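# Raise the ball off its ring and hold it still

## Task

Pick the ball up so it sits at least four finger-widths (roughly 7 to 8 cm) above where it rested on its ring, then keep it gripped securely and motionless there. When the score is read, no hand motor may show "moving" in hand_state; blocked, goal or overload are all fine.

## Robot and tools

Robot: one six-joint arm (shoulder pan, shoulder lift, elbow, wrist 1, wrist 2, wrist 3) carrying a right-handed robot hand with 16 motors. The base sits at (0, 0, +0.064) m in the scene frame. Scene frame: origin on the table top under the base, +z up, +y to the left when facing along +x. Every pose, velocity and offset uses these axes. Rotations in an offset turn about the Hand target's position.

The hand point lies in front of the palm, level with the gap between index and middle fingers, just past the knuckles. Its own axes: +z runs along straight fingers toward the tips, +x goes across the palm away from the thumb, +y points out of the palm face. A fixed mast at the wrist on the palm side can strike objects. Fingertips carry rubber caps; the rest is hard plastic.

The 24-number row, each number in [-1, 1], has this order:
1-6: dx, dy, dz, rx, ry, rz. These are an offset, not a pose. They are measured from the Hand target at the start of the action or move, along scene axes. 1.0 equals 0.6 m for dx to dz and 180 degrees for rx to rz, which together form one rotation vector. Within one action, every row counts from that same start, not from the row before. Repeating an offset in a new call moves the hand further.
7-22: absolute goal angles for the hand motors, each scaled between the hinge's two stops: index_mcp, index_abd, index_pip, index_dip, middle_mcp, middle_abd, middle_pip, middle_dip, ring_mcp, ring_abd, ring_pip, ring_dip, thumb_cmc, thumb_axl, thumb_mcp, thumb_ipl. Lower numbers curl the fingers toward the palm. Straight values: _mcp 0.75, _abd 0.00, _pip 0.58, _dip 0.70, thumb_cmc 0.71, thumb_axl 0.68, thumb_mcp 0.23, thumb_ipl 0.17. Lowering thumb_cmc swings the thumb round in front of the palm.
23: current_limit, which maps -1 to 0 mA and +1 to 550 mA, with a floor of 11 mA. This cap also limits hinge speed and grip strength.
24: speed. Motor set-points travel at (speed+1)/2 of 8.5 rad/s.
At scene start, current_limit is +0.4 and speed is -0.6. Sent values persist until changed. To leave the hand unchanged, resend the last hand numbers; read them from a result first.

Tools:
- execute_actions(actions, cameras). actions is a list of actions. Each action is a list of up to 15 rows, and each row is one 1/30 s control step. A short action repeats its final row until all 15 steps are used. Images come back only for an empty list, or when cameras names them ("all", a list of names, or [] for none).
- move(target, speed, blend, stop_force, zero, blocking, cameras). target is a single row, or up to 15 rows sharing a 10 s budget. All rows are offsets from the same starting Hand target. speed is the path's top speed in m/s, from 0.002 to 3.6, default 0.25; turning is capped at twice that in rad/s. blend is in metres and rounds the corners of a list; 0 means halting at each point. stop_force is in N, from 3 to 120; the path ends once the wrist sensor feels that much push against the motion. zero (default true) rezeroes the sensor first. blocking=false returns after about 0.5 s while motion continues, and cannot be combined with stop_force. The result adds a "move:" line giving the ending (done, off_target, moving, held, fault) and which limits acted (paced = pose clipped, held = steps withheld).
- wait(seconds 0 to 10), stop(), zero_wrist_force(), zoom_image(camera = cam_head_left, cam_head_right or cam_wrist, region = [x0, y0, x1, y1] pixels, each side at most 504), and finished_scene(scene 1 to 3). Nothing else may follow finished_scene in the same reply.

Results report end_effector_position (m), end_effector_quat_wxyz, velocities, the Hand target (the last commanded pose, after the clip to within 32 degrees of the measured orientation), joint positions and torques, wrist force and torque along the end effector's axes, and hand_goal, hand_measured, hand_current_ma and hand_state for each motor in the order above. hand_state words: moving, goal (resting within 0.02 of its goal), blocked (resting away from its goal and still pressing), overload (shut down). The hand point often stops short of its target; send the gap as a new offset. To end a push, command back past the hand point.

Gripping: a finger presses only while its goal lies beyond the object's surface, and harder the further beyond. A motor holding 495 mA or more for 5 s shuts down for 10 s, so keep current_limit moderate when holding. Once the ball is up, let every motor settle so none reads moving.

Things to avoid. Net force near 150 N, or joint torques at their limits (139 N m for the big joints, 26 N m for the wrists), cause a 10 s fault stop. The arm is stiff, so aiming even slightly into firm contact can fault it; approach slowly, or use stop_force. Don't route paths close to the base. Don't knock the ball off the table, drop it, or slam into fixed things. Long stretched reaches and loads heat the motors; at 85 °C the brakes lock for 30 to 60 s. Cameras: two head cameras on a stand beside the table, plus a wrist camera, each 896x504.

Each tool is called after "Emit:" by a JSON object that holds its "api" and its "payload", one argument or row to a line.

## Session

Emit:
{"api": "execute_actions", "payload": {
  "actions": []
}}

Emit:
{"api": "zoom_image", "payload": {
  "camera": "cam_head_left",
  "region": [360, 130, 660, 340]
}}

Scene clock: 0.00 s.
end_effector_position=(+0.7087, -0.1967, +0.3479) hand_goal=(+0.754, +0.000, +0.576, +0.696, +0.754, +0.000, +0.576, +0.696, +0.754, +0.000, +0.576, +0.696, +0.714, +0.678, +0.226, +0.168) hand_measured=(+0.754, +0.000, +0.576, +0.696, +0.754, +0.000, +0.576, +0.696, +0.754, +0.000, +0.576, +0.696, +0.714, +0.678, +0.226, +0.168) hand_current_ma=(+0, +0, +0, +0, +0, +0, +0, +0, +0, +0, +0, +0, +0, +0, +0, +0) hand_state=(goal, goal, goal, goal, goal, goal, goal, goal, goal, goal, goal, goal, goal, goal, goal, goal) hand_current_limit=0.40 hand_speed=-0.60 end_effector_quat_wxyz=(-0.164, +0.823, +0.542, -0.034)
Joint positions: [-0.482 -0.994 0.899 -1.149 -1.473 -0.066]
Joint velocities: within noise
Joint torques (N m): no reading
Motor temperatures (°C): [28 28 28 38 34 36]
Wrist force (N): no reading
Wrist torque (N m): no reading
Wrist force, peak (N): no reading
Hand target: +0.7087, -0.1967, +0.3479; -0.164, +0.823, +0.542, -0.034
camera_calibration:
cam_wrist: T_world_to_cam=[[0.267759, -0.922059, -0.279486, -0.246915], [-0.447003, -0.375853, 0.811741, -0.0932516], [-0.853519, -0.0924194, -0.512801, 0.884861], [0, 0, 0, 1]] pos_world=[0.779675, -0.180941, 0.460444]

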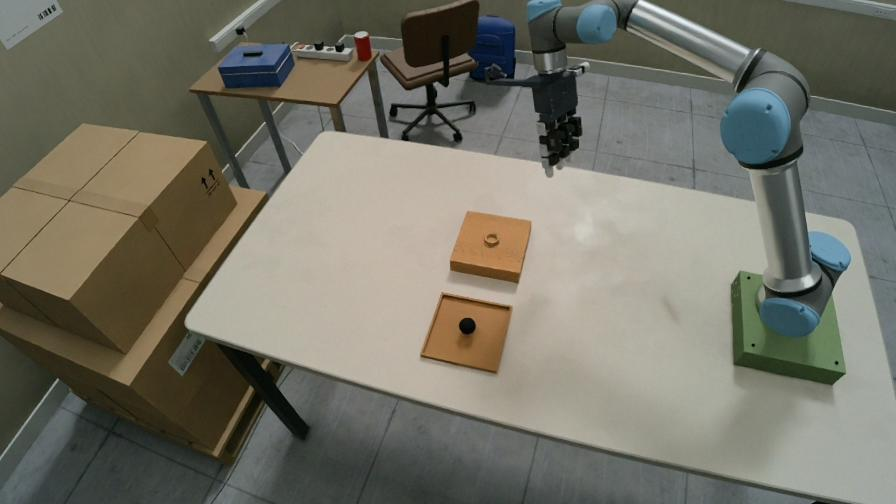

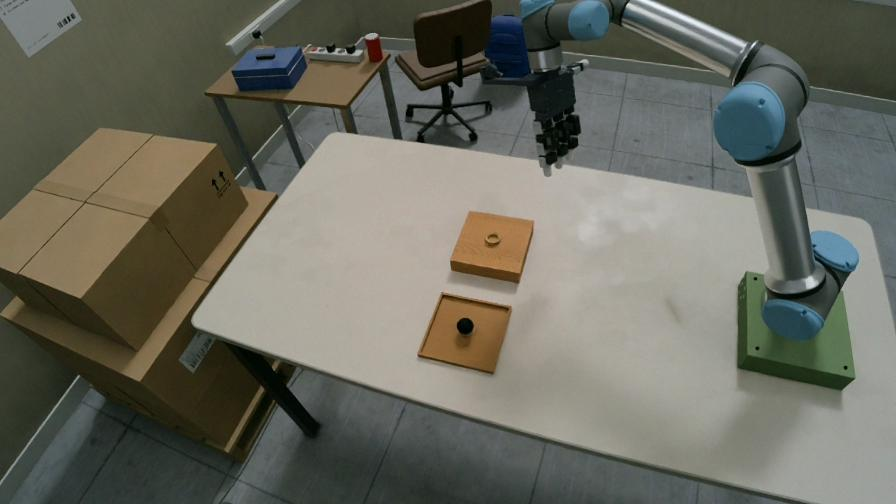

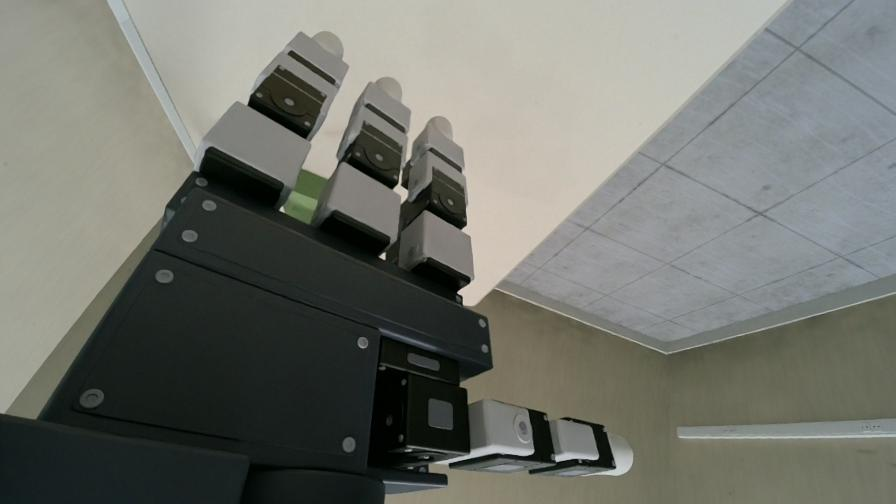

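Scaled by 1.680.

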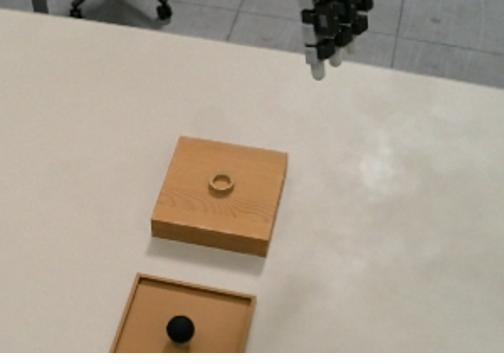

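Emit:
{"api": "move", "payload": {
  "target": [
    [0.1438, 0.7412, -0.13, 0.4211, -0.0424, -0.7518, 0.411, 0, -0.328, 0.696, 0.411, 0, -0.328, 0.696, 0.754, 0, 0.576, 0.696, -0.657, 0.678, 0.225, 0.168, 0.4, -0.4],
    [0.1438, 0.7412, -0.4048, 0.4211, -0.0424, -0.7518, 0.411, 0, -0.328, 0.696, 0.411, 0, -0.328, 0.696, 0.754, 0, 0.576, 0.696, -0.657, 0.678, 0.225, 0.168, 0.4, -0.4]
  ],
  "speed": [0.6, 0.25],
  "cameras": ["all"]
}}

Emit:
{"api": "zoom_image", "payload": {
  "camera": "cam_wrist",
  "region": [600, 0, 896, 240]
}}

Emit:
{"api": "zoom_image", "payload": {
  "camera": "cam_head_left",
  "region": [400, 220, 600, 380]
}}

Scene clock: 38.10 s.
end_effector_position=(+0.7950, +0.2479, +0.1051) hand_goal=(+0.412, +0.000, -0.328, +0.696, +0.412, +0.000, -0.328, +0.696, +0.754, +0.000, +0.576, +0.696, -0.656, +0.678, +0.226, +0.168) hand_measured=(+0.402, +0.000, -0.322, +0.696, +0.402, +0.000, -0.320, +0.696, +0.736, +0.000, +0.576, +0.696, -0.648, +0.678, +0.222, +0.168) hand_current_ma=(-2, +0, +1, +0, -2, +0, +1, +0, -6, +0, +0, +0, +2, +0, -1, +0) hand_state=(goal, goal, goal, goal, goal, goal, goal, goal, goal, goal, goal, goal, goal, goal, goal, goal) hand_current_limit=0.40 hand_speed=-0.40 end_effector_quat_wxyz=(-0.430, +0.561, -0.561, +0.431)
Joint positions: [0.127 -0.567 1.483 -3.783 -1.719 3.177]
Joint torques (N m): [12.27 -38.34 -30.35 -4.43 -2.18 -1.11]
Wrist force (N): [-0.3 0.1 0.1]
Wrist torque (N m): [0.38 -0.25 -0.27]
Wrist force, peak (N): [0.1 2.2 0.9]
Hand target: +0.7950, +0.2480, +0.1051; -0.430, +0.561, -0.561, +0.431
Off the commanded pose: 0.000 m, 0 deg.
move: done
camera_calibration:
cam_wrist: T_world_to_cam=[[-0.182427, 0.757826, -0.626435, 0.0499994], [-0.592379, 0.423793, 0.685191, 0.24014], [0.784734, 0.496085, 0.371609, -0.666331], [0, 0, 0, 1]] pos_world=[0.674268, 0.190896, 0.114394]

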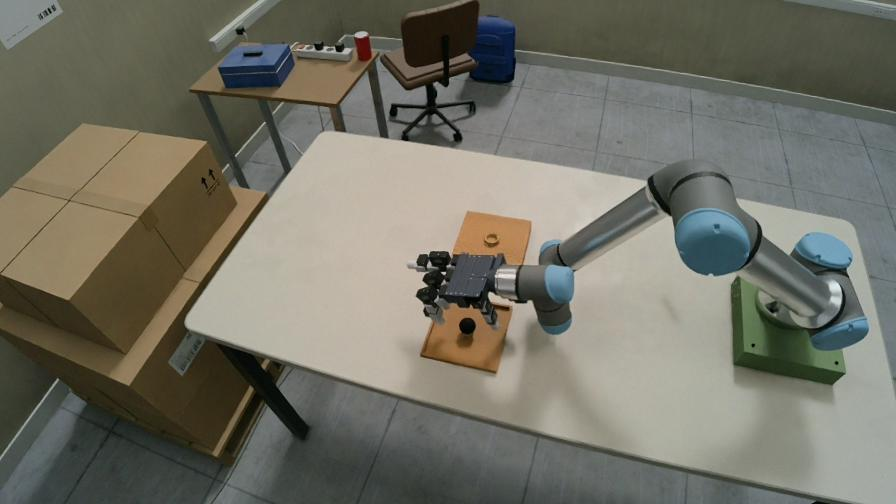

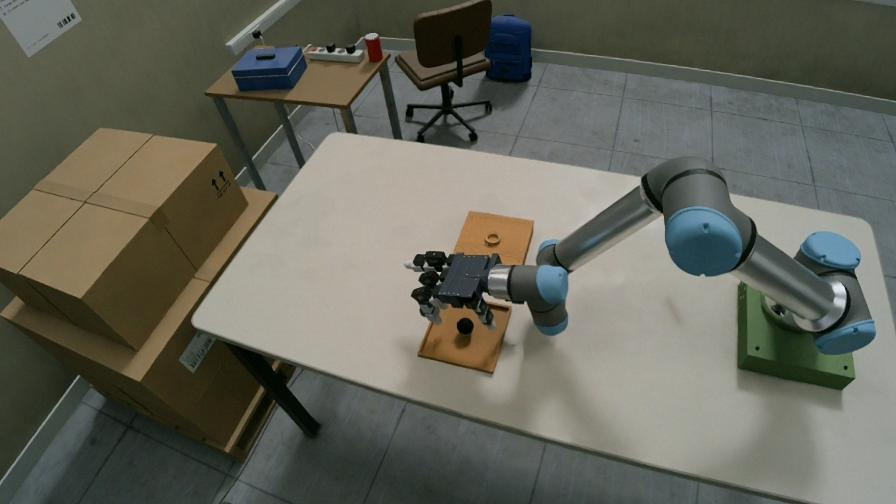

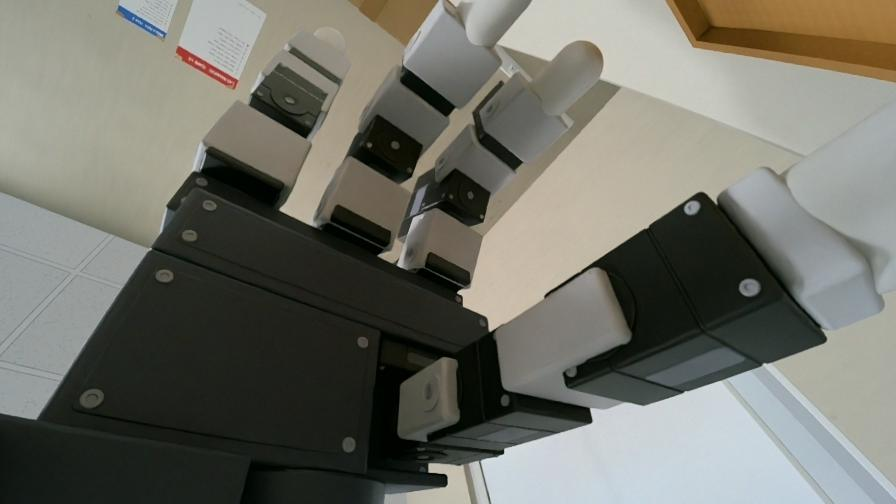

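Scaled by 1.703.

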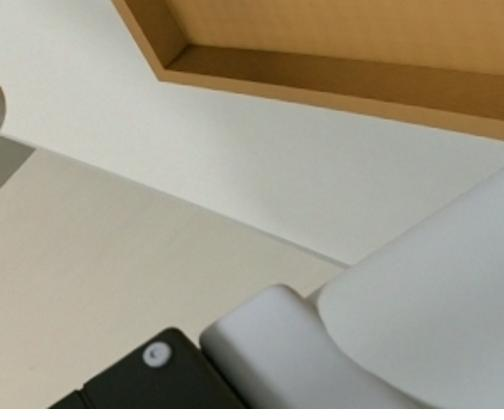

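Scaled by 2.520.

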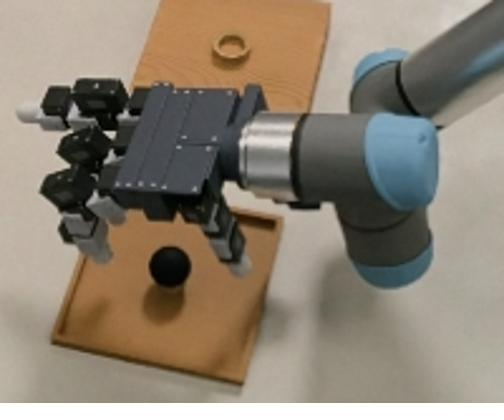

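Emit:
{"api": "move", "payload": {
  "target": [
    [0.0075, -0.01, 0, 0, 0, 0, 0.411, -0.1, -0.328, 0.696, 0.411, 0.1, -0.328, 0.696, 0.754, 0, 0.576, 0.696, -0.657, 0.678, 0.225, 0.168, 0.4, -0.4],
    [0.0075, -0.01, -0.0708, 0, 0, 0, 0.411, -0.1, -0.328, 0.696, 0.411, 0.1, -0.328, 0.696, 0.754, 0, 0.576, 0.696, -0.657, 0.678, 0.225, 0.168, 0.4, -0.4]
  ],
  "speed": 0.15,
  "blend": [0.003, 0]
}}

Emit:
{"api": "move", "payload": {
  "target": [0, 0, 0, 0, 0, 0, -0.03, -0.1, -0.328, 0.696, -0.03, 0.1, -0.328, 0.696, 0.754, 0, 0.576, 0.696, -0.657, 0.678, -0.3, 0.168, 0.3, -0.9],
  "cameras": ["all"]
}}

Emit:
{"api": "zoom_image", "payload": {
  "camera": "cam_head_left",
  "region": [400, 220, 600, 380]
}}

Scene clock: 87.13 s.
end_effector_position=(+0.7995, +0.2420, +0.0627) hand_goal=(+0.412, -0.100, -0.328, +0.696, +0.412, +0.100, -0.328, +0.696, +0.754, +0.000, +0.576, +0.696, -0.656, +0.678, +0.226, +0.168) hand_measured=(+0.402, -0.092, -0.322, +0.696, +0.402, +0.090, -0.320, +0.696, +0.736, +0.000, +0.576, +0.696, -0.648, +0.678, +0.222, +0.168) hand_current_ma=(-2, +1, +1, +0, -2, -1, +1, +0, -6, +0, +0, +0, +1, +0, -1, +0) hand_state=(goal, goal, goal, goal, goal, goal, goal, goal, goal, goal, goal, goal, goal, goal, goal, goal) hand_current_limit=0.40 hand_speed=-0.40 end_effector_quat_wxyz=(-0.430, +0.561, -0.561, +0.431)
Joint positions: [0.116 -0.484 1.45 -3.834 -1.708 3.174]
Joint torques (N m): [-11.08 -38.63 -29.15 -4.27 1.43 -1.6]
Wrist force (N): [0.1 0.2 0.3]
Wrist torque (N m): [0.37 -0.32 -0.12]
Wrist force, peak (N): [-0.1 1.3 0.4]
Hand target: +0.7995, +0.2420, +0.0626; -0.430, +0.561, -0.561, +0.431
Off the commanded pose: 0.000 m, 0 deg.
move: done

Scene clock: 89.03 s.
end_effector_position=(+0.7995, +0.2420, +0.0626) hand_goal=(-0.030, -0.100, -0.328, +0.696, -0.030, +0.100, -0.328, +0.696, +0.754, +0.000, +0.576, +0.696, -0.656, +0.678, -0.300, +0.168) hand_measured=(+0.108, -0.092, -0.304, +0.706, +0.118, +0.090, -0.300, +0.704, +0.736, +0.000, +0.576, +0.696, -0.648, +0.678, -0.042, +0.220) hand_current_ma=(+138, +1, +8, +2, +156, -1, +10, +1, -6, +0, +0, +0, +1, +0, +357, +44) hand_state=(blocked, goal, blocked, goal, blocked, goal, blocked, goal, goal, goal, goal, goal, goal, goal, blocked, blocked) hand_current_limit=0.30 hand_speed=-0.90 end_effector_quat_wxyz=(-0.430, +0.561, -0.561, +0.431)
Joint positions: [0.116 -0.484 1.45 -3.834 -1.708 3.174]
Joint torques (N m): [-0.53 -39.39 -23.4 -2.19 -1.78 -1.31]
Wrist force (N): [-0.5 -6.1 -1.0]
Wrist torque (N m): [-0.01 -0.28 -0.18]
Wrist force, peak (N): [-0.4 -6.6 -1.5]
Hand target: +0.7995, +0.2420, +0.0626; -0.430, +0.561, -0.561, +0.431
Off the commanded pose: 0.000 m, 0 deg.
move: done
camera_calibration:
cam_wrist: T_world_to_cam=[[-0.182521, 0.757812, -0.626425, 0.0286522], [-0.592402, 0.423729, 0.685211, 0.274462], [0.784695, 0.49616, 0.37159, -0.651013], [0, 0, 0, 1]] pos_world=[0.678668, 0.184996, 0.071794]

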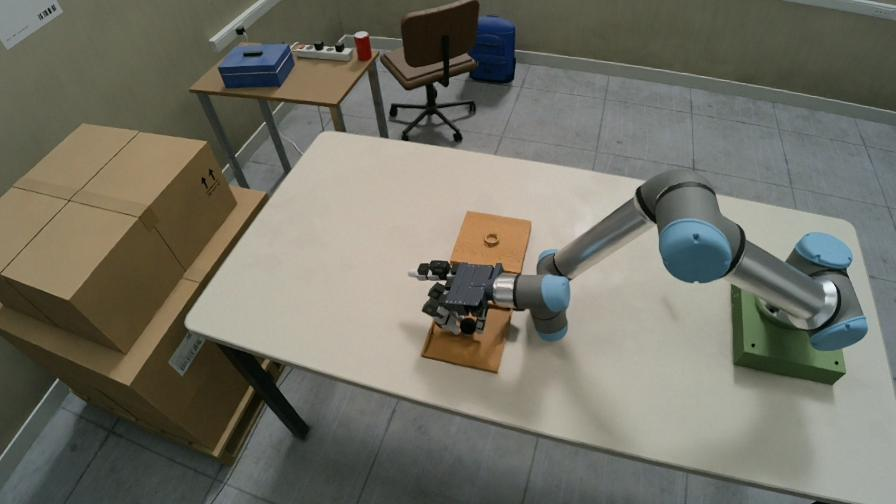

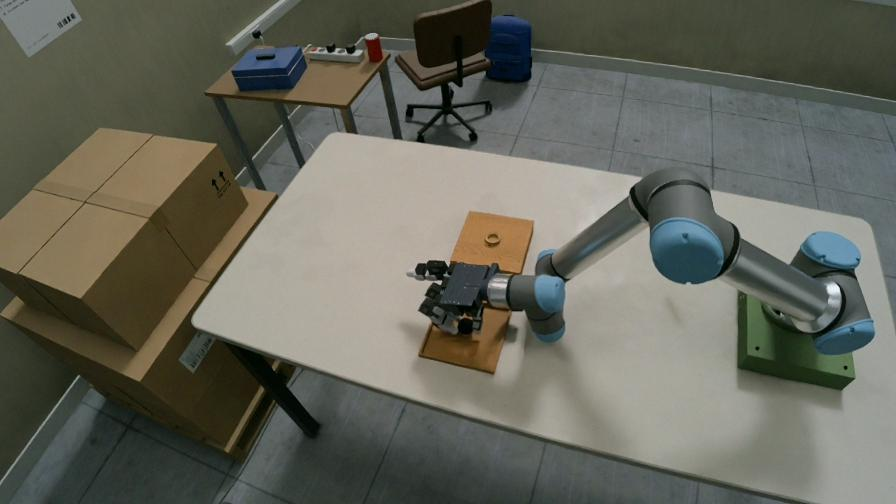

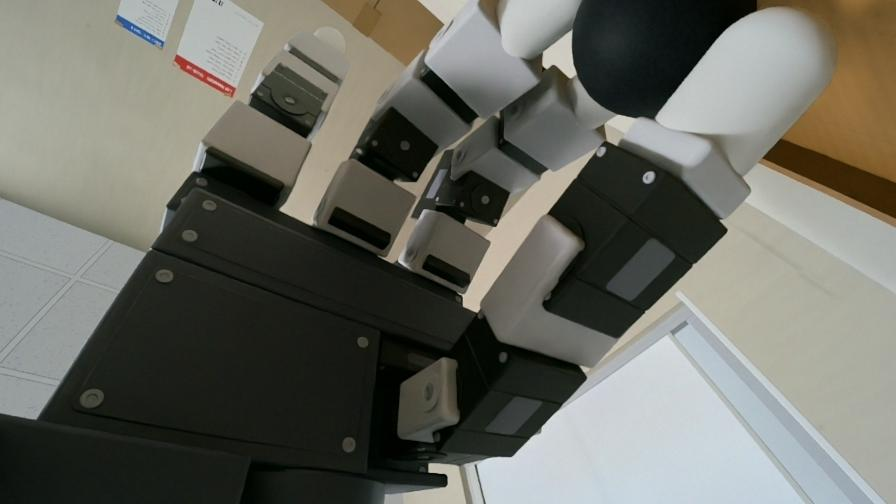

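Scaled by 2.520.

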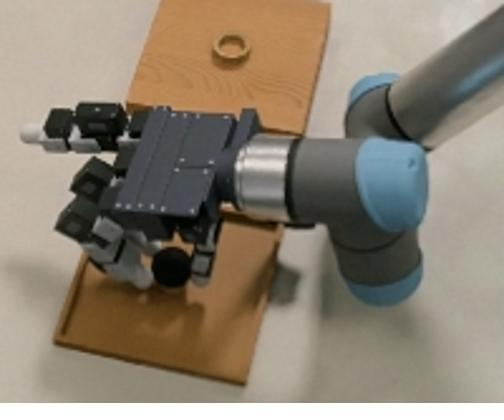

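Well centred. Lift, tighten, check.

Emit:
{"api": "move", "payload": {
  "target": [0, 0, 0.22, 0, 0, 0, -0.03, -0.1, -0.328, 0.696, -0.03, 0.1, -0.328, 0.696, 0.754, 0, 0.576, 0.696, -0.657, 0.678, -0.3, 0.168, 0.3, -0.9],
  "speed": 0.15
}}

Emit:
{"api": "move", "payload": {
  "target": [0, 0, 0, 0, 0, 0, -0.08, -0.1, -0.34, 0.68, -0.08, 0.1, -0.34, 0.68, 0.754, 0, 0.576, 0.696, -0.657, 0.678, -0.33, 0.14, 0.4, -0.9]
}}

Emit:
{"api": "wait", "payload": {
  "seconds": 0.4,
  "cameras": ["all"]
}}

Scene clock: 99.57 s.
end_effector_position=(+0.7995, +0.2421, +0.1945) hand_goal=(-0.030, -0.100, -0.328, +0.696, -0.030, +0.100, -0.328, +0.696, +0.754, +0.000, +0.576, +0.696, -0.656, +0.678, -0.300, +0.168) hand_measured=(+0.108, -0.088, -0.284, +0.720, +0.116, +0.084, -0.276, +0.718, +0.736, +0.000, +0.576, +0.696, -0.648, +0.678, -0.058, +0.224) hand_current_ma=(+138, +1, +22, +8, +152, -2, +27, +7, -6, +0, +0, +0, +1, +0, +357, +48) hand_state=(blocked, goal, blocked, blocked, blocked, goal, blocked, blocked, goal, goal, goal, goal, goal, goal, blocked, blocked) hand_current_limit=0.30 hand_speed=-0.90 end_effector_quat_wxyz=(-0.430, +0.561, -0.561, +0.431)
Joint positions: [0.117 -0.72 1.492 -3.639 -1.709 3.174]
Joint torques (N m): [8.32 -59.58 -7.62 0.2 -0.96 1.67]
Wrist force (N): [0.1 0.7 0.4]
Wrist torque (N m): [0.40 -0.32 -0.12]
Wrist force, peak (N): [-0.3 -6.8 -1.4]
Hand target: +0.7995, +0.2420, +0.1946; -0.430, +0.561, -0.561, +0.431
Off the commanded pose: 0.000 m, 0 deg.
move: done

Scene clock: 100.07 s.
end_effector_position=(+0.7995, +0.2421, +0.1946) hand_goal=(-0.080, -0.100, -0.340, +0.680, -0.080, +0.100, -0.340, +0.680, +0.754, +0.000, +0.576, +0.696, -0.656, +0.678, -0.330, +0.140) hand_measured=(+0.106, -0.088, -0.284, +0.720, +0.112, +0.082, -0.276, +0.718, +0.736, +0.000, +0.576, +0.696, -0.644, +0.678, -0.058, +0.224) hand_current_ma=(+221, +1, +31, +18, +231, -3, +39, +17, -6, +0, +0, +0, +3, +0, +385, +91) hand_state=(blocked, goal, blocked, blocked, blocked, goal, blocked, blocked, goal, goal, goal, goal, goal, goal, blocked, blocked) hand_current_limit=0.40 hand_speed=-0.90 end_effector_quat_wxyz=(-0.430, +0.561, -0.561, +0.431)
Joint positions: [0.117 -0.72 1.492 -3.639 -1.709 3.174]
Joint torques (N m): [0.35 -60.85 -9.17 0.17 0.21 1.73]
Wrist force (N): [0.5 0.8 0.4]
Wrist torque (N m): [0.42 -0.36 -0.08]
Wrist force, peak (N): [0.1 0.9 0.8]
Hand target: +0.7995, +0.2420, +0.1946; -0.430, +0.561, -0.561, +0.431
Off the commanded pose: 0.000 m, 0 deg.
move: done

Scene clock: 100.47 s.
end_effector_position=(+0.7995, +0.2421, +0.1946) hand_goal=(-0.080, -0.100, -0.340, +0.680, -0.080, +0.100, -0.340, +0.680, +0.754, +0.000, +0.576, +0.696, -0.656, +0.678, -0.330, +0.140) hand_measured=(+0.106, -0.088, -0.284, +0.720, +0.112, +0.082, -0.276, +0.718, +0.736, +0.000, +0.576, +0.696, -0.644, +0.678, -0.058, +0.224) hand_current_ma=(+221, +1, +31, +18, +231, -3, +39, +17, -6, +0, +0, +0, +3, +0, +385, +91) hand_state=(blocked, goal, blocked, blocked, blocked, goal, blocked, blocked, goal, goal, goal, goal, goal, goal, blocked, blocked) hand_current_limit=0.40 hand_speed=-0.90 end_effector_quat_wxyz=(-0.430, +0.561, -0.561, +0.431)
Joint positions: [0.117 -0.72 1.492 -3.639 -1.709 3.174]
Joint torques (N m): [-6.45 -60.73 -10.13 0.11 1.78 1.77]
Wrist force (N): [0.1 0.8 0.4]
Wrist torque (N m): [0.44 -0.33 -0.11]
Wrist force, peak (N): [0.2 1.0 0.7]
Hand target: +0.7995, +0.2420, +0.1946; -0.430, +0.561, -0.561, +0.431
Off the commanded pose: 0.000 m, 0 deg.
wait: 0.40 s; at rest by 0.17 s
camera_calibration:
cam_wrist: T_world_to_cam=[[-0.182521, 0.757812, -0.626425, 0.11134], [-0.592402, 0.423729, 0.685211, 0.184014], [0.784695, 0.49616, 0.37159, -0.700063], [0, 0, 0, 1]] pos_world=[0.678668, 0.184996, 0.203794]

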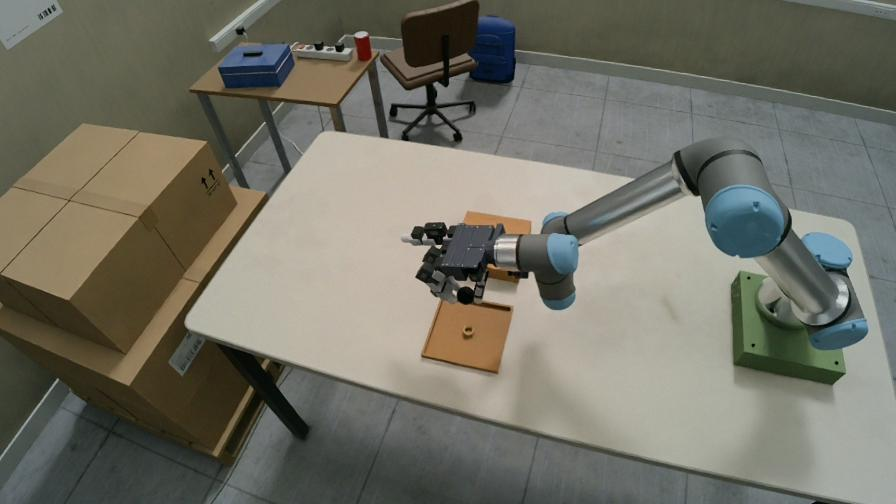

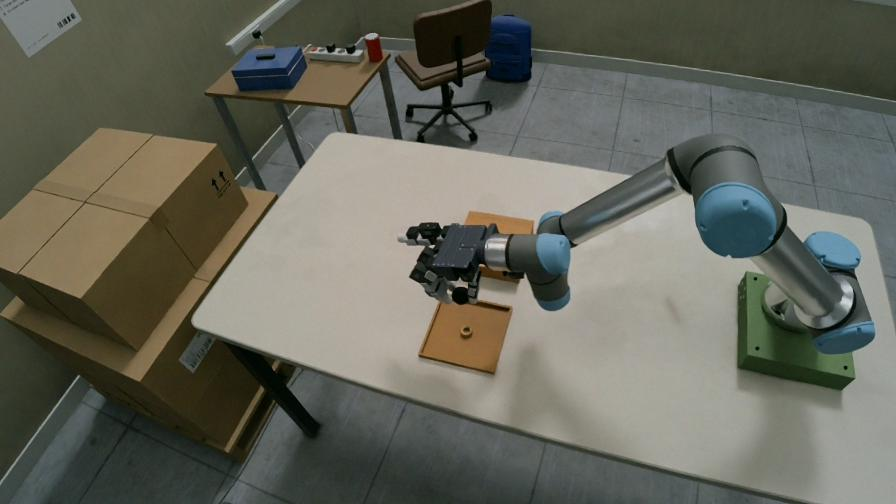

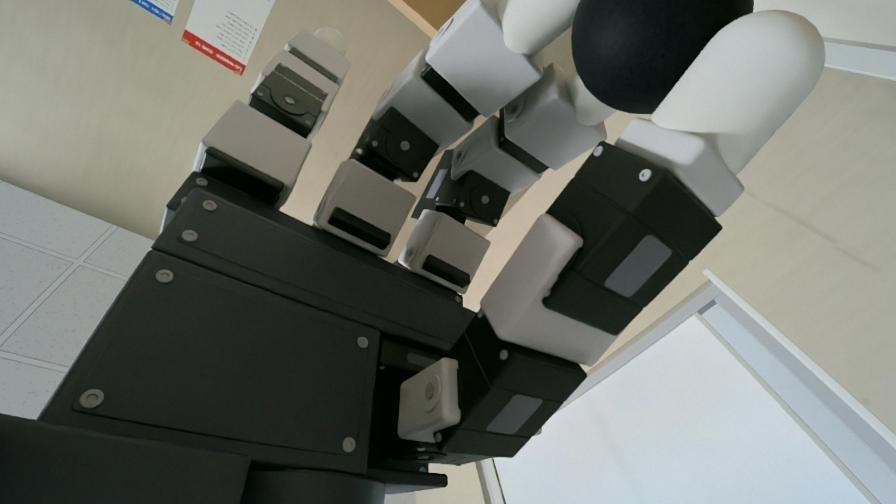

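Emit:
{"api": "finished_scene", "payload": {
  "scene": 3
}}

The scene is finished: the task was done.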